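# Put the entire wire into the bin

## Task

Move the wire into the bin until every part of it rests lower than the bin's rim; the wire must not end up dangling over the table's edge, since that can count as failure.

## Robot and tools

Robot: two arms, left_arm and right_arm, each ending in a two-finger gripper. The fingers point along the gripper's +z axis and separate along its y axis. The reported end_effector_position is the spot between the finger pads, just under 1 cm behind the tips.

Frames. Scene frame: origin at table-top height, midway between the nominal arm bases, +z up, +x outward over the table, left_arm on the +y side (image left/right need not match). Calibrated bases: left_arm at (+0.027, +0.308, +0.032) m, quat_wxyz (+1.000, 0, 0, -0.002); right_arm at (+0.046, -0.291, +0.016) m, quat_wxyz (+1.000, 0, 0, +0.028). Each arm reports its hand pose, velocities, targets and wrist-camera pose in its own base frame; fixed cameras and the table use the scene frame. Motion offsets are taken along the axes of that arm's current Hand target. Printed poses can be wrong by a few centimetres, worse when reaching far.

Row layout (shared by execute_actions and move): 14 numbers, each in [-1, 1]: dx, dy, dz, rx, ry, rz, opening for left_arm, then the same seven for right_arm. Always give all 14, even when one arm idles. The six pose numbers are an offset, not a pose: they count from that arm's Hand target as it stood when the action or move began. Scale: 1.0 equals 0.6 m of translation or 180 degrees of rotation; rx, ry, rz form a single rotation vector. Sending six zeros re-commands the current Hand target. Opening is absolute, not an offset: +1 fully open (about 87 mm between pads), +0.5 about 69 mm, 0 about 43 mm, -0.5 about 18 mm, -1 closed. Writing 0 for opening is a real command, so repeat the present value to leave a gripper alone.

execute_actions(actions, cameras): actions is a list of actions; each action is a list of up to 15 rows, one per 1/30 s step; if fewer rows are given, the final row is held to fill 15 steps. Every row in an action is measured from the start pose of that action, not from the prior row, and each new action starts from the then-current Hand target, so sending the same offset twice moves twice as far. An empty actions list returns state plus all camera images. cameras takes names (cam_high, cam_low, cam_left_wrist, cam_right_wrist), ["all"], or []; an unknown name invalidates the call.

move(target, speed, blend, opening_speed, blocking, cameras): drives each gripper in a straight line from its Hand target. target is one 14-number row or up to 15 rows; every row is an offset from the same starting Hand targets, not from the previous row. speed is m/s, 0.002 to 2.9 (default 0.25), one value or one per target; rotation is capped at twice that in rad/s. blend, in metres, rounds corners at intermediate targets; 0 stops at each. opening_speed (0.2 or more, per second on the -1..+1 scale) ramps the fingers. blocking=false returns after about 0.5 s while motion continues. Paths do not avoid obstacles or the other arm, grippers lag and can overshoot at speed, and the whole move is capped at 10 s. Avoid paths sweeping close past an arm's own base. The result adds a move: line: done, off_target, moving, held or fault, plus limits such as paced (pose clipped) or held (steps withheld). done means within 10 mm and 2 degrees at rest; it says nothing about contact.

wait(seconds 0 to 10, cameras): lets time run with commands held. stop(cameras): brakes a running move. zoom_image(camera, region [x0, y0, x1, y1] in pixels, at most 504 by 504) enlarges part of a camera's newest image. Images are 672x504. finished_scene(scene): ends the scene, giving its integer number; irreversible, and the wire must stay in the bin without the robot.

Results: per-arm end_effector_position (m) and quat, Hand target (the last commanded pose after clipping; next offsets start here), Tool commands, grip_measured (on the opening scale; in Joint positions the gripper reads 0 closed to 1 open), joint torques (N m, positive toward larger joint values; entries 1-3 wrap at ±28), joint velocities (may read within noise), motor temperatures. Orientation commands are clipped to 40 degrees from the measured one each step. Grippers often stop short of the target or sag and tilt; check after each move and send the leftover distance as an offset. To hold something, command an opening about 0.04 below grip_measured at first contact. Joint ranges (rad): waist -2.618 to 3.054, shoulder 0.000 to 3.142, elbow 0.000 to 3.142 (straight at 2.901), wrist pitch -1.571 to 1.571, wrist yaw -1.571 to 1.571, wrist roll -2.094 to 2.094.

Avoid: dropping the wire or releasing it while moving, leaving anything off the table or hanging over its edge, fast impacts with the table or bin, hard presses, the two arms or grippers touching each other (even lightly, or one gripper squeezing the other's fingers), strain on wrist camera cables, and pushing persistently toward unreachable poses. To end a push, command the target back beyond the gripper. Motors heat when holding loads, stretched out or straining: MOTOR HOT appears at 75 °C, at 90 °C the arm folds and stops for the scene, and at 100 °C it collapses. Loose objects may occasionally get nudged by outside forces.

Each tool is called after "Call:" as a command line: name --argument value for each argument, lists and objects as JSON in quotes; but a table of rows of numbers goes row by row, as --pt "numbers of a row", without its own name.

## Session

Call:
execute_actions --actions '[]'

Call:
zoom_image --camera "cam_high" --region '[240, 190, 500, 400]'

Call:
zoom_image --camera "cam_low" --region '[270, 190, 450, 350]'

Scene clock: 0.00 s.
left_arm: end_effector_position=(+0.3748, +0.0310, +0.0800) grip_measured=+1.000 end_effector_quat_wxyz=(+0.643, -0.100, +0.755, +0.084) | right_arm: end_effector_position=(+0.3730, -0.0325, +0.0937) grip_measured=+1.000 end_effector_quat_wxyz=(+0.686, +0.064, +0.724, -0.035)
Joint positions: left_arm=[-0.056 1.537 0.268 1.102 -0.314 -0.053 1] | right_arm=[-0.05 1.575 0.201 1.318 0.089 0.042 1]
Joint velocities: within noise
Joint torques (N m): no reading
Motor temperatures (°C): left_arm=[29 30 35 30 29 29 27] | right_arm=[27 29 32 28 30 28 26]
Heat: left arm: 35 °C; right arm: 32 °C.
Hand target: left_arm +0.3779, +0.0309, +0.0869; +0.651, -0.101, +0.747, +0.083 | right_arm +0.3738, -0.0325, +0.0946; +0.687, +0.064, +0.723, -0.035
Tool commands: left_gripper/opening=+1.0 right_gripper/opening=+1.0

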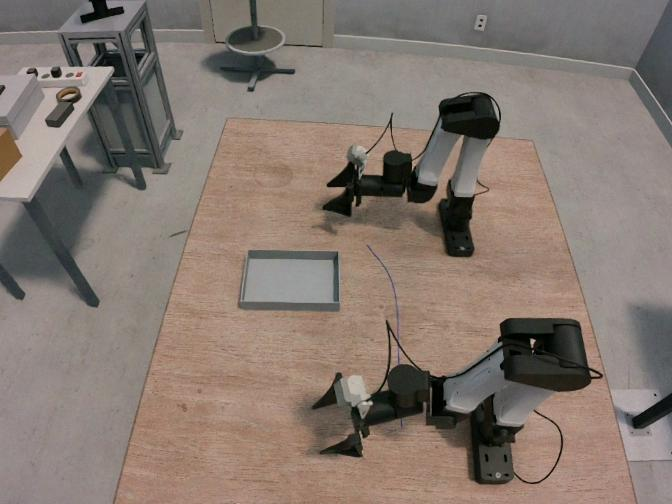

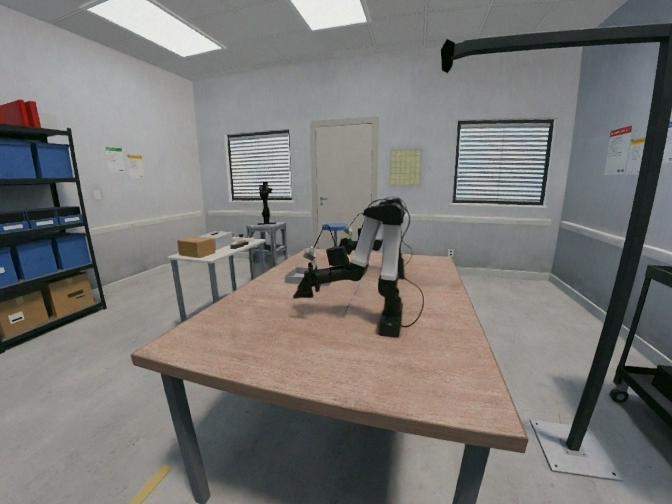

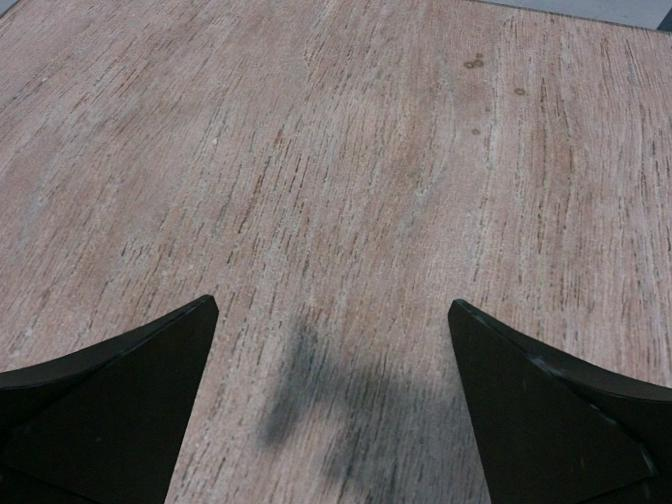

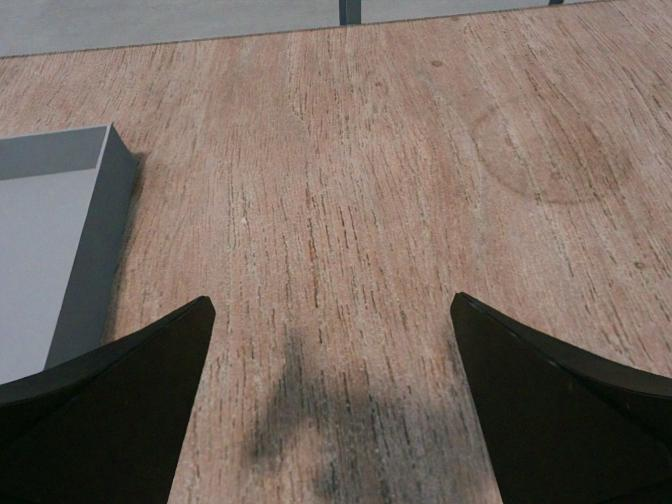

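Scaled by 1.938 from the camera's 672x504 image, which has a finer 960x720 frame.

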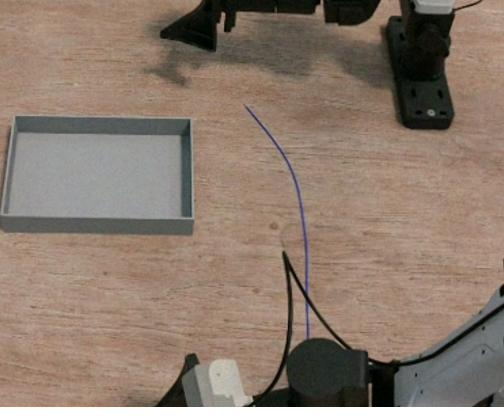

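Scaled by 2.800 from the camera's 672x504 image, which has a finer 960x720 frame.

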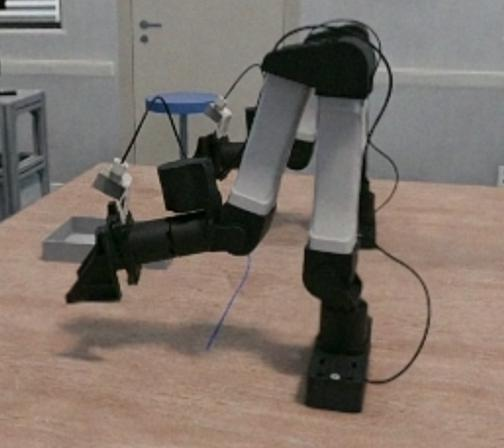

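Call:
move --target '[-0.126,0.396,-0.084,-0.22,-0.002,-0.03,1,-0.007,0.427,-0.354,-0.399,0.36,-0.435,0.4]' --speed 0.3 --cameras '["all"]'

Call:
zoom_image --camera "cam_high" --region '[240, 230, 500, 440]'

Scene clock: 35.77 s.
left_arm: end_effector_position=(+0.2759, +0.2459, +0.1591) grip_measured=+1.000 end_effector_quat_wxyz=(+0.580, -0.342, +0.675, +0.300) | right_arm: end_effector_position=(+0.2004, +0.2458, +0.1200) grip_measured=+0.400 end_effector_quat_wxyz=(-0.005, +0.704, -0.711, +0.005)
Joint positions: left_arm=[0.553 1.152 0.43 0.563 -0.388 -0.053 1] | right_arm=[0.967 1.865 1.638 -1.336 0.012 -0.594 0.7]
Joint torques (N m): left_arm=[0.12 -2.95 10.82 1.9 -0.16 -0.16] | right_arm=[0.58 -6 6.8 0.31 -0.06 0.01]
Motor temperatures (°C): left_arm=[29 32 38 42 29 29 27] | right_arm=[27 30 34 33 30 28 26]
Heat: left arm: 42 °C; right arm: 34 °C.
Hand target: left_arm +0.2781, +0.2507, +0.1669; +0.584, -0.350, +0.668, +0.301 | right_arm +0.1999, +0.2502, +0.1199; +0.000, +0.707, -0.707, +0.000
Off the commanded pose: left_arm 0.009 m, 1 deg | right_arm 0.004 m, 1 deg.
move: done

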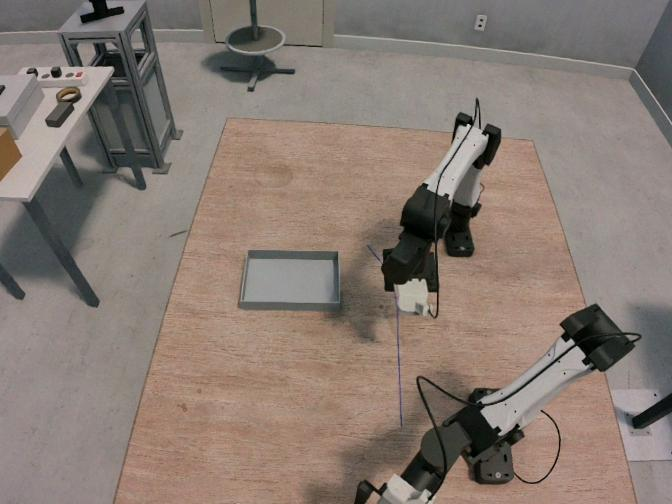

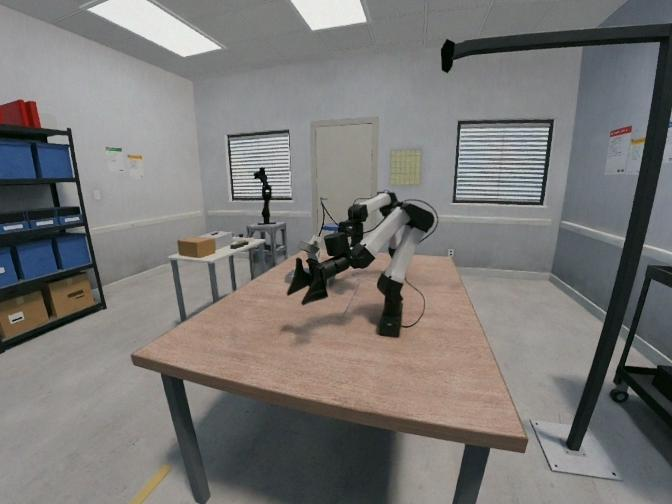

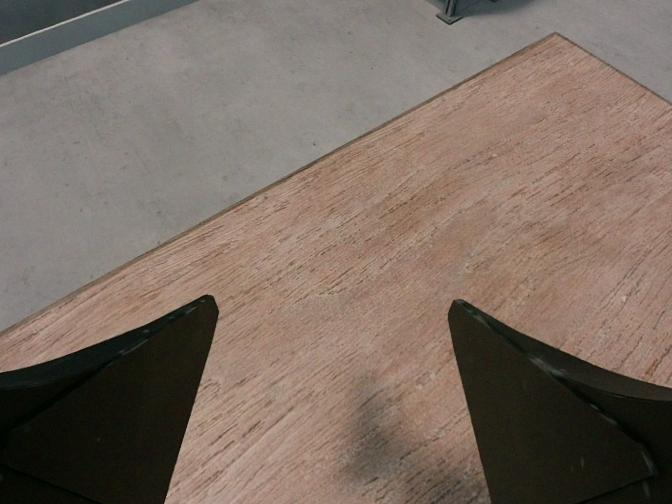

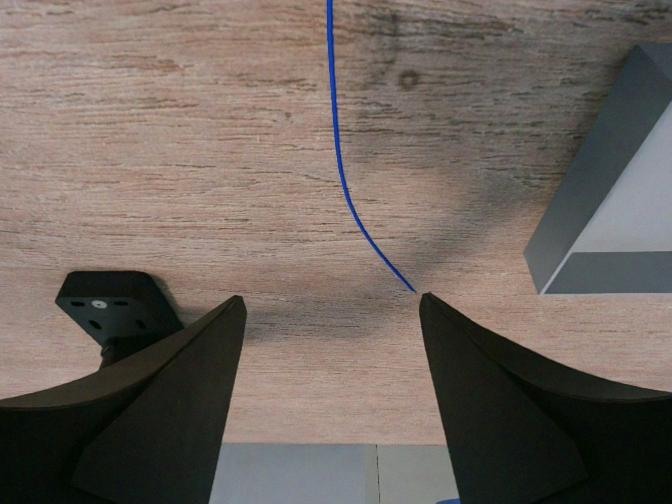

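Scaled by 1.938 from the camera's 672x504 image, which has a finer 960x720 frame.

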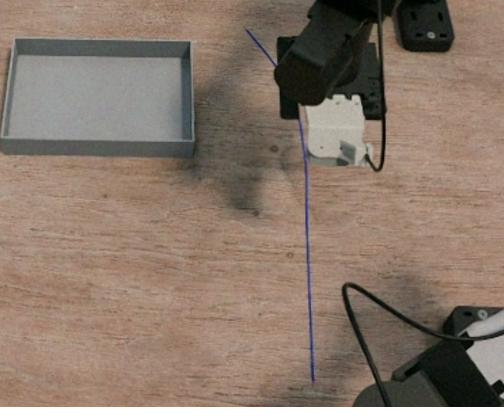

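Call:
move --pt "0 0 0 0 0 0 1 -0.065 0 0.0 0 0 0 0" --pt "0 0 0 0 0 0 1 -0.065 0 0.165 0 0 0 0" --speed 0.15 --blend 0.01 --cameras '["cam_right_wrist"]'

Scene clock: 46.20 s.
left_arm: end_effector_position=(+0.2759, +0.2459, +0.1590) grip_measured=+1.000 end_effector_quat_wxyz=(+0.580, -0.342, +0.676, +0.300) | right_arm: end_effector_position=(+0.2028, +0.2893, +0.0288) grip_measured=+0.000 end_effector_quat_wxyz=(-0.008, +0.709, -0.705, +0.002)
Joint positions: left_arm=[0.553 1.152 0.43 0.562 -0.388 -0.053 1] | right_arm=[1.025 2.051 1.534 -1.039 0.008 -0.55 0.5]
Joint torques (N m): left_arm=[0.1 -2.96 10.81 1.91 -0.15 -0.16] | right_arm=[0.4 -7.71 3.86 0.56 -0.03 0.17]
Heat: left arm: 43 °C; right arm: 34 °C.
Hand target: left_arm +0.2781, +0.2507, +0.1668; +0.584, -0.350, +0.668, +0.301 | right_arm +0.2000, +0.2891, +0.0208; +0.000, +0.707, -0.707, +0.000
Off the commanded pose: left_arm 0.009 m, 1 deg | right_arm 0.008 m, 1 deg.
move: done
Images, in order (width x height): cam_right_wrist 672x504.

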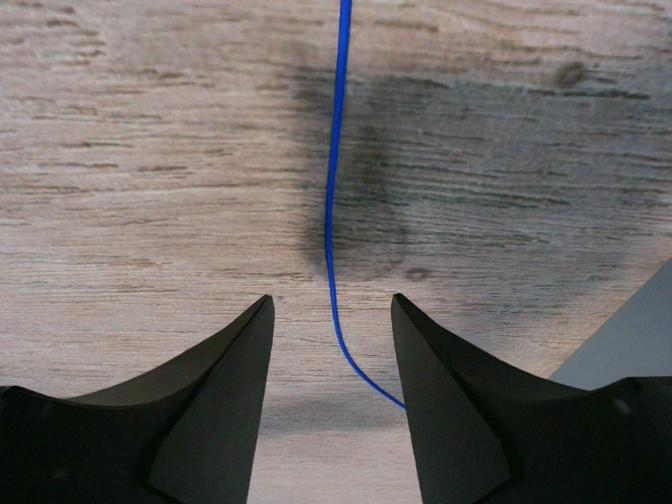

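Call:
move --pt "0 0 0 0 0 0 1 0 0 0.03 0 0 0 0" --pt "0 0 0 0 0 0 1 0 0 0.054 0 0 0 0" --pt "0 0 0 0 0 0 1 0 0 0.054 0 0 0 -1" --speed 0.04 --opening_speed 1 --cameras '["cam_right_wrist"]'

Scene clock: 61.80 s.
left_arm: end_effector_position=(+0.2759, +0.2459, +0.1590) grip_measured=+1.000 end_effector_quat_wxyz=(+0.580, -0.342, +0.676, +0.300) | right_arm: end_effector_position=(+0.2047, +0.2912, +0.0004) grip_measured=-0.945 end_effector_quat_wxyz=(-0.013, +0.708, -0.706, +0.003)
Joint positions: left_arm=[0.553 1.152 0.43 0.562 -0.388 -0.053 1] | right_arm=[1.025 2.086 1.469 -0.93 0.012 -0.549 0.027]
Joint torques (N m): left_arm=[0.12 -2.95 10.81 1.9 -0.16 -0.15] | right_arm=[0.51 -7.05 3.56 0.59 -0.03 0.11]
Heat: left arm: 44 °C; right arm: 34 °C.
Hand target: left_arm +0.2781, +0.2507, +0.1668; +0.584, -0.350, +0.668, +0.301 | right_arm +0.2000, +0.2890, -0.0117; +0.000, +0.707, -0.707, +0.000
Off the commanded pose: left_arm 0.009 m, 1 deg | right_arm 0.013 m, 2 deg.
move: off_target (right_arm); target 3's new opening was sent with right_arm's hand 0.013 m and 1 deg from that target
Images, in order (width x height): cam_right_wrist 672x504.

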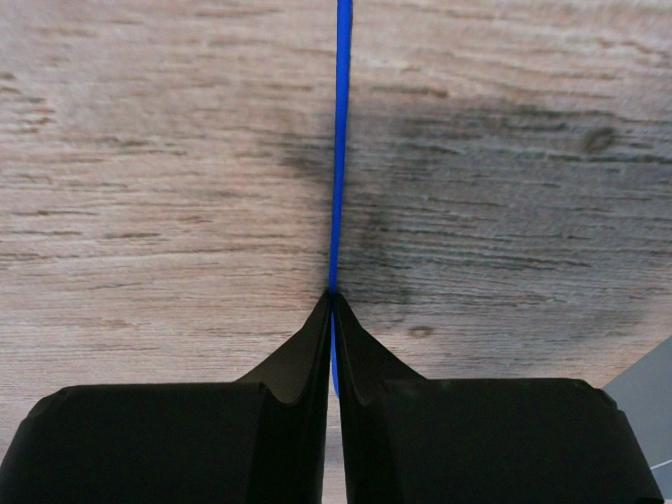

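Call:
move --pt "0 0 0 0 0 0 1 0 0 -0.28 0 0 0 -1" --pt "0 0 0 0 0 0 1 0.115 -0.1 -0.619 0.26 -0.26 0.45 -1" --pt "0 0 0 0 0 0 1 0.248 -0.242 -0.637 0.26 -0.26 0.45 -1" --speed 0.2 --blend 0.03 --cameras '["all"]'

Call:
zoom_image --camera "cam_high" --region '[200, 130, 440, 340]'

Scene clock: 79.47 s.
left_arm: end_effector_position=(+0.2759, +0.2459, +0.1590) grip_measured=+1.000 end_effector_quat_wxyz=(+0.580, -0.342, +0.676, +0.300) | right_arm: end_effector_position=(+0.3456, +0.1422, +0.3703) grip_measured=-0.945 end_effector_quat_wxyz=(+0.499, +0.002, +0.866, -0.003)
Joint positions: left_arm=[0.553 1.152 0.43 0.562 -0.388 -0.053 1] | right_arm=[0.589 1.504 1.95 -1.057 0.508 0.324 0.027]
Joint torques (N m): left_arm=[0.12 -2.96 10.82 1.91 -0.15 -0.15] | right_arm=[-0.5 -5.42 3.82 2 0.19 -0.03]
Motor temperatures (°C): left_arm=[29 31 43 46 29 29 27] | right_arm=[27 35 34 30 30 28 27]
Heat: left arm: 46 °C; right arm: 35 °C.
Hand target: left_arm +0.2781, +0.2507, +0.1669; +0.584, -0.350, +0.668, +0.301 | right_arm +0.3452, +0.1405, +0.3705; +0.501, +0.001, +0.866, +0.000
Off the commanded pose: left_arm 0.009 m, 1 deg | right_arm 0.002 m, 0 deg.
move: done

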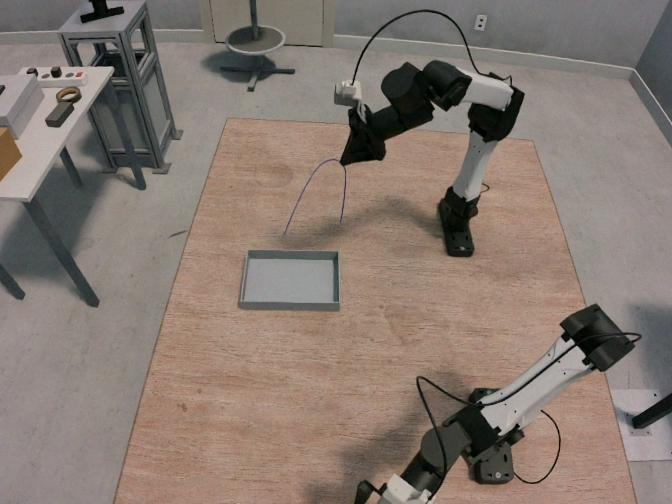

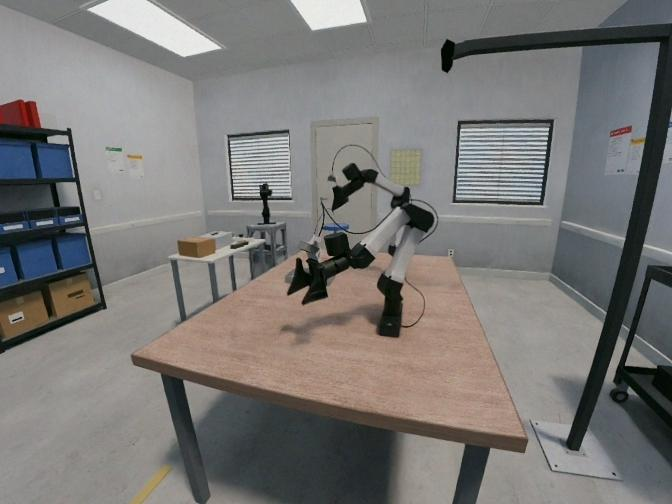

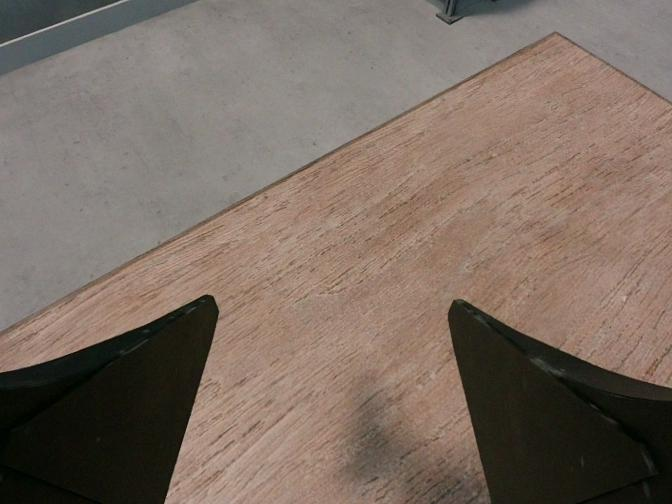

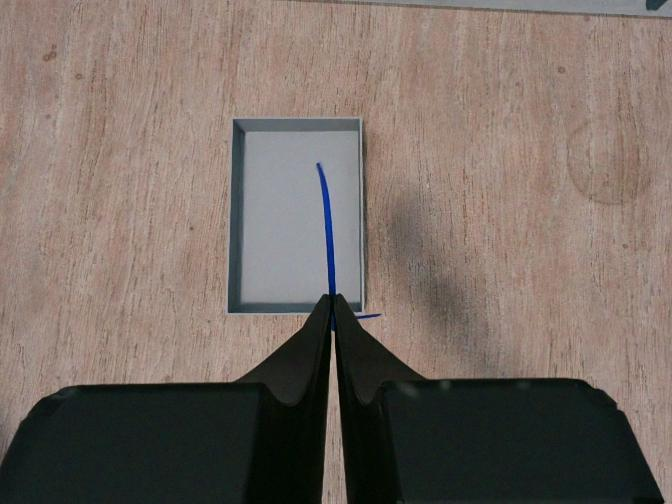

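Scaled by 2.100 from the camera's 672x504 image, which has a finer 960x720 frame.

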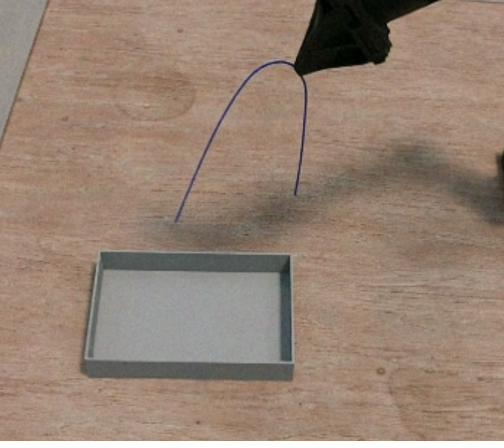

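Call:
move --pt "0 0 0 0 0 0 1 -0.033 0.083 0.058 0 0 0 -1" --pt "0 0 0 0 0 0 1 0.097 0.083 0.133 0 0 0 -1" --speed 0.15 --blend 0.02 --cameras '["cam_high","cam_right_wrist"]'

Call:
zoom_image --camera "cam_high" --region '[200, 130, 440, 340]'

Scene clock: 91.87 s.
left_arm: end_effector_position=(+0.2759, +0.2459, +0.1590) grip_measured=+1.000 end_effector_quat_wxyz=(+0.580, -0.342, +0.676, +0.300) | right_arm: end_effector_position=(+0.3893, +0.1918, +0.2750) grip_measured=-0.945 end_effector_quat_wxyz=(+0.492, -0.002, +0.870, -0.002)
Joint positions: left_arm=[0.553 1.152 0.43 0.562 -0.388 -0.053 1] | right_arm=[0.636 1.576 1.609 -0.675 0.536 0.357 0.027]
Joint torques (N m): left_arm=[0.12 -2.95 10.81 1.91 -0.15 -0.15] | right_arm=[0.91 -8.12 4.38 2.01 0.46 0.08]
Heat: left arm: 47 °C; right arm: 34 °C.
Hand target: left_arm +0.2781, +0.2507, +0.1669; +0.584, -0.350, +0.668, +0.301 | right_arm +0.3854, +0.1903, +0.2806; +0.501, +0.001, +0.866, +0.000
Off the commanded pose: left_arm 0.010 m, 1 deg | right_arm 0.007 m, 1 deg.
move: done
Images, in order (width x height): cam_high 672x504, cam_right_wrist 672x504.

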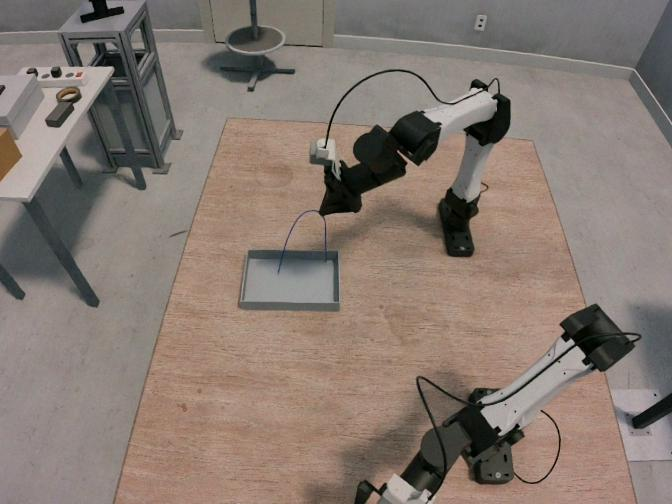

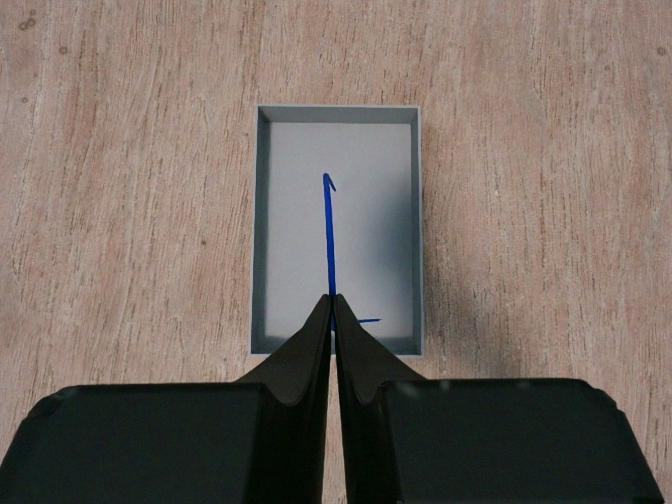

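Scaled by 2.100 from the camera's 672x504 image, which has a finer 960x720 frame.

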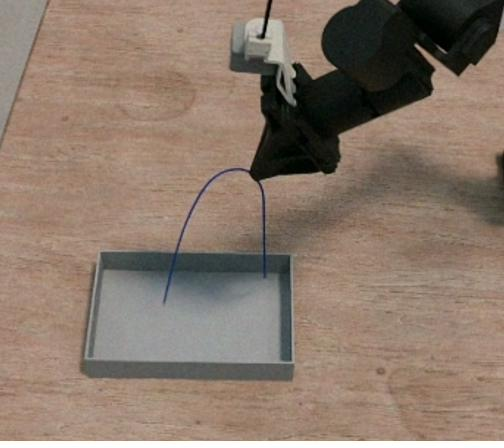

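Call:
move --pt "0 0 0 0 0 0 1 0.128 0 0.112 0 0.05 0 -1" --pt "0 0 0 0 0 0 1 0.216 0 0.192 0 0.1 0 -1" --speed 0.12 --blend 0.02 --cameras '["cam_high","cam_right_wrist"]'

Call:
zoom_image --camera "cam_high" --region '[200, 130, 440, 340]'

Scene clock: 110.00 s.
left_arm: end_effector_position=(+0.2758, +0.2459, +0.1589) grip_measured=+1.000 end_effector_quat_wxyz=(+0.580, -0.342, +0.676, +0.300) | right_arm: end_effector_position=(+0.4176, +0.1892, +0.1150) grip_measured=-0.945 end_effector_quat_wxyz=(+0.362, -0.004, +0.932, -0.004)
Joint positions: left_arm=[0.553 1.152 0.43 0.562 -0.388 -0.053 1] | right_arm=[0.524 1.824 1.431 -0.511 0.35 0.394 0.027]
Joint torques (N m): left_arm=[0.12 -2.96 10.81 1.91 -0.15 -0.15] | right_arm=[-0.29 -7.16 5.79 1.76 0.19 0.12]
Heat: left arm: 48 °C; right arm: 36 °C.
Hand target: left_arm +0.2780, +0.2507, +0.1668; +0.584, -0.350, +0.668, +0.301 | right_arm +0.4206, +0.1904, +0.1107; +0.359, +0.001, +0.933, +0.000
Off the commanded pose: left_arm 0.010 m, 1 deg | right_arm 0.005 m, 1 deg.
move: done
Images, in order (width x height): cam_high 672x504, cam_right_wrist 672x504.

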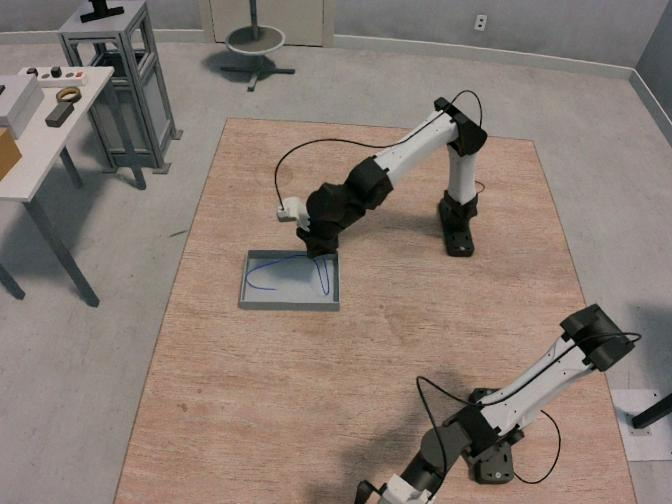

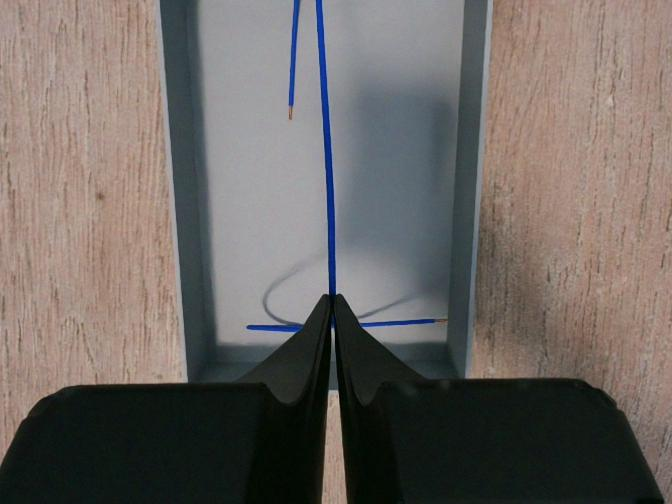

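Scaled by 2.100 from the camera's 672x504 image, which has a finer 960x720 frame.

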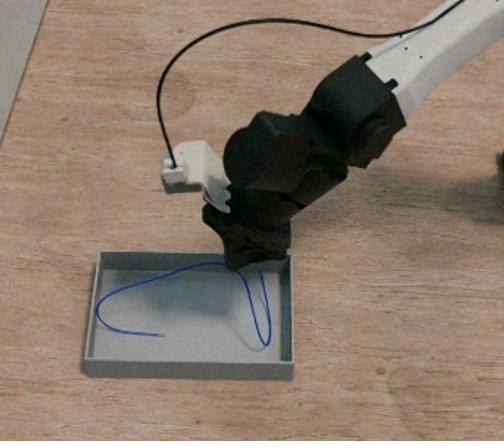

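Call:
move --pt "0 0 0 0 0 0 1 0.042 0 0.108 0 0.05 0 -1" --pt "0 0 0 0 0 0 1 0.086 0 0.158 0 0.08 0 -1" --speed 0.07 --blend 0.01 --cameras '["cam_high","cam_right_wrist"]'

Call:
zoom_image --camera "cam_high" --region '[200, 130, 440, 340]'

Scene clock: 119.57 s.
left_arm: end_effector_position=(+0.2758, +0.2459, +0.1589) grip_measured=+1.000 end_effector_quat_wxyz=(+0.580, -0.342, +0.676, +0.300) | right_arm: end_effector_position=(+0.4441, +0.1911, +0.0126) grip_measured=-0.945 end_effector_quat_wxyz=(+0.250, -0.003, +0.968, -0.001)
Joint positions: left_arm=[0.553 1.152 0.43 0.562 -0.388 -0.053 1] | right_arm=[0.451 2.162 1.599 -0.545 0.213 0.394 0.027]
Joint torques (N m): left_arm=[0.1 -2.96 10.81 1.91 -0.16 -0.15] | right_arm=[-0.4 -7.76 6.91 1.18 0.14 0.11]
Heat: left arm: 48 °C; right arm: 36 °C.
Hand target: left_arm +0.2780, +0.2507, +0.1668; +0.584, -0.350, +0.668, +0.301 | right_arm +0.4459, +0.1905, +0.0058; +0.239, +0.000, +0.971, +0.000
Off the commanded pose: left_arm 0.010 m, 1 deg | right_arm 0.007 m, 1 deg.
move: done
Images, in order (width x height): cam_high 672x504, cam_right_wrist 672x504.

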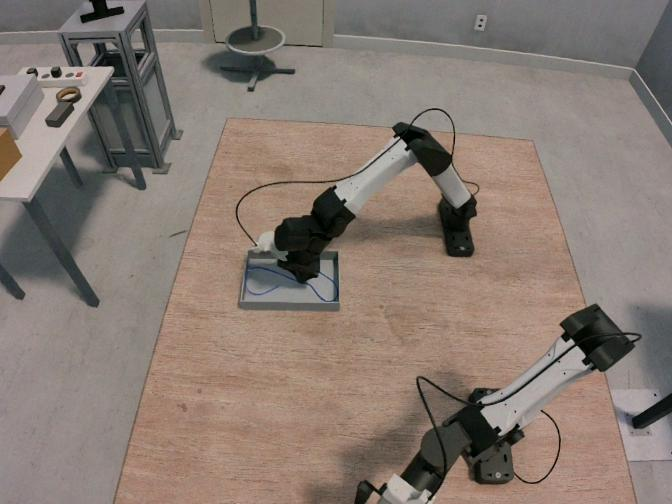

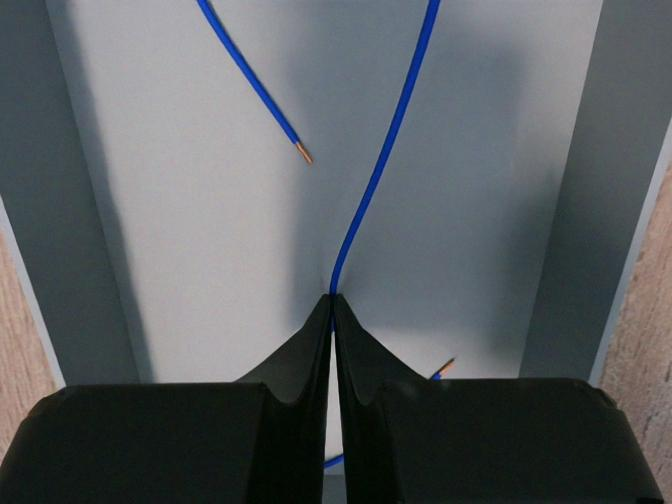

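Scaled by 2.100 from the camera's 672x504 image, which has a finer 960x720 frame.

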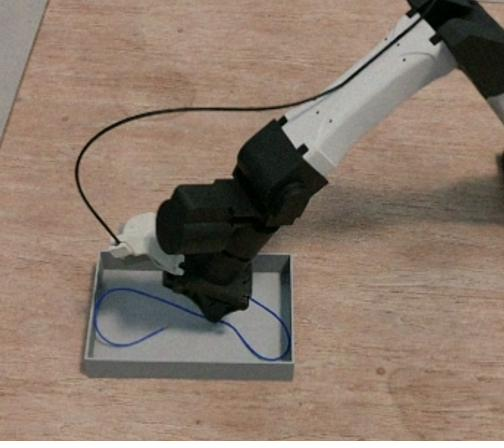

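Call:
move --pt "0 0 0 0 0 0 1 0 0 0 0 0 0 -0.2" --pt "0 0 0 0 0 0 1 -0.154 0 -0.296 0 0 0 -0.2" --speed 0.12 --opening_speed 0.8 --cameras '["cam_high","cam_right_wrist"]'

Call:
zoom_image --camera "cam_high" --region '[200, 130, 440, 340]'

Scene clock: 130.27 s.
left_arm: end_effector_position=(+0.2758, +0.2459, +0.1589) grip_measured=+1.000 end_effector_quat_wxyz=(+0.580, -0.342, +0.676, +0.300) | right_arm: end_effector_position=(+0.4432, +0.1911, +0.2119) grip_measured=-0.200 end_effector_quat_wxyz=(+0.249, -0.003, +0.968, +0.000)
Joint positions: left_arm=[0.553 1.152 0.43 0.562 -0.388 -0.053 1] | right_arm=[0.451 2.316 2.685 -1.479 0.21 0.394 0.4]
Joint torques (N m): left_arm=[0.12 -2.96 10.81 1.91 -0.15 -0.15] | right_arm=[-0.61 -8.51 6.45 1.12 0.14 0.13]
Heat: left arm: 49 °C; right arm: 36 °C.
Hand target: left_arm +0.2780, +0.2507, +0.1668; +0.584, -0.350, +0.668, +0.301 | right_arm +0.4452, +0.1903, +0.2059; +0.239, +0.000, +0.971, +0.000
Off the commanded pose: left_arm 0.010 m, 1 deg | right_arm 0.006 m, 1 deg.
move: done
Images, in order (width x height): cam_high 672x504, cam_right_wrist 672x504.

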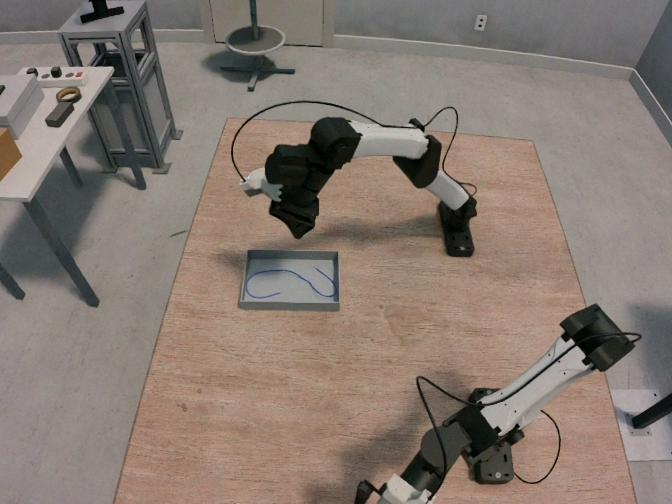

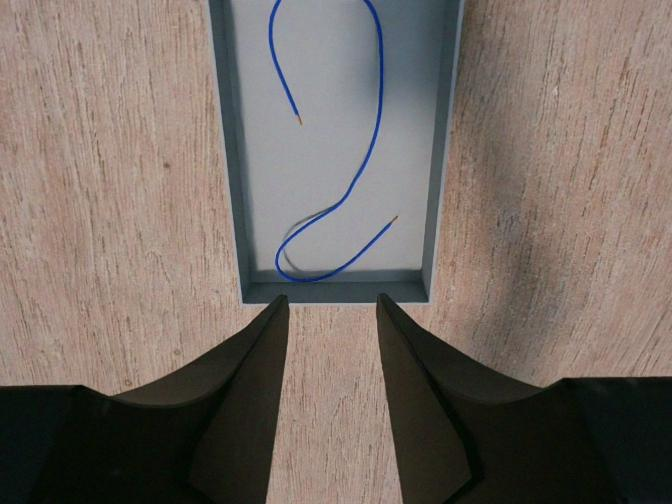

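Scaled by 2.100 from the camera's 672x504 image, which has a finer 960x720 frame.

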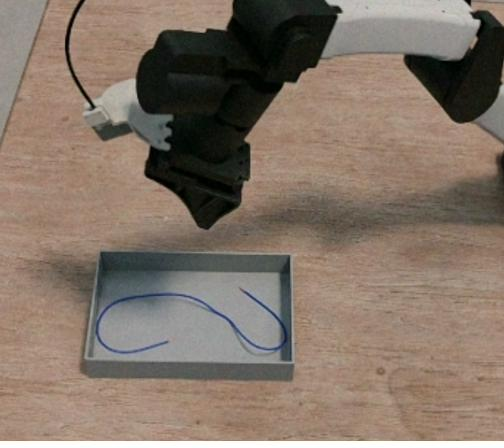

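Call:
finished_scene --scene 2

The scene is finished: the task was done.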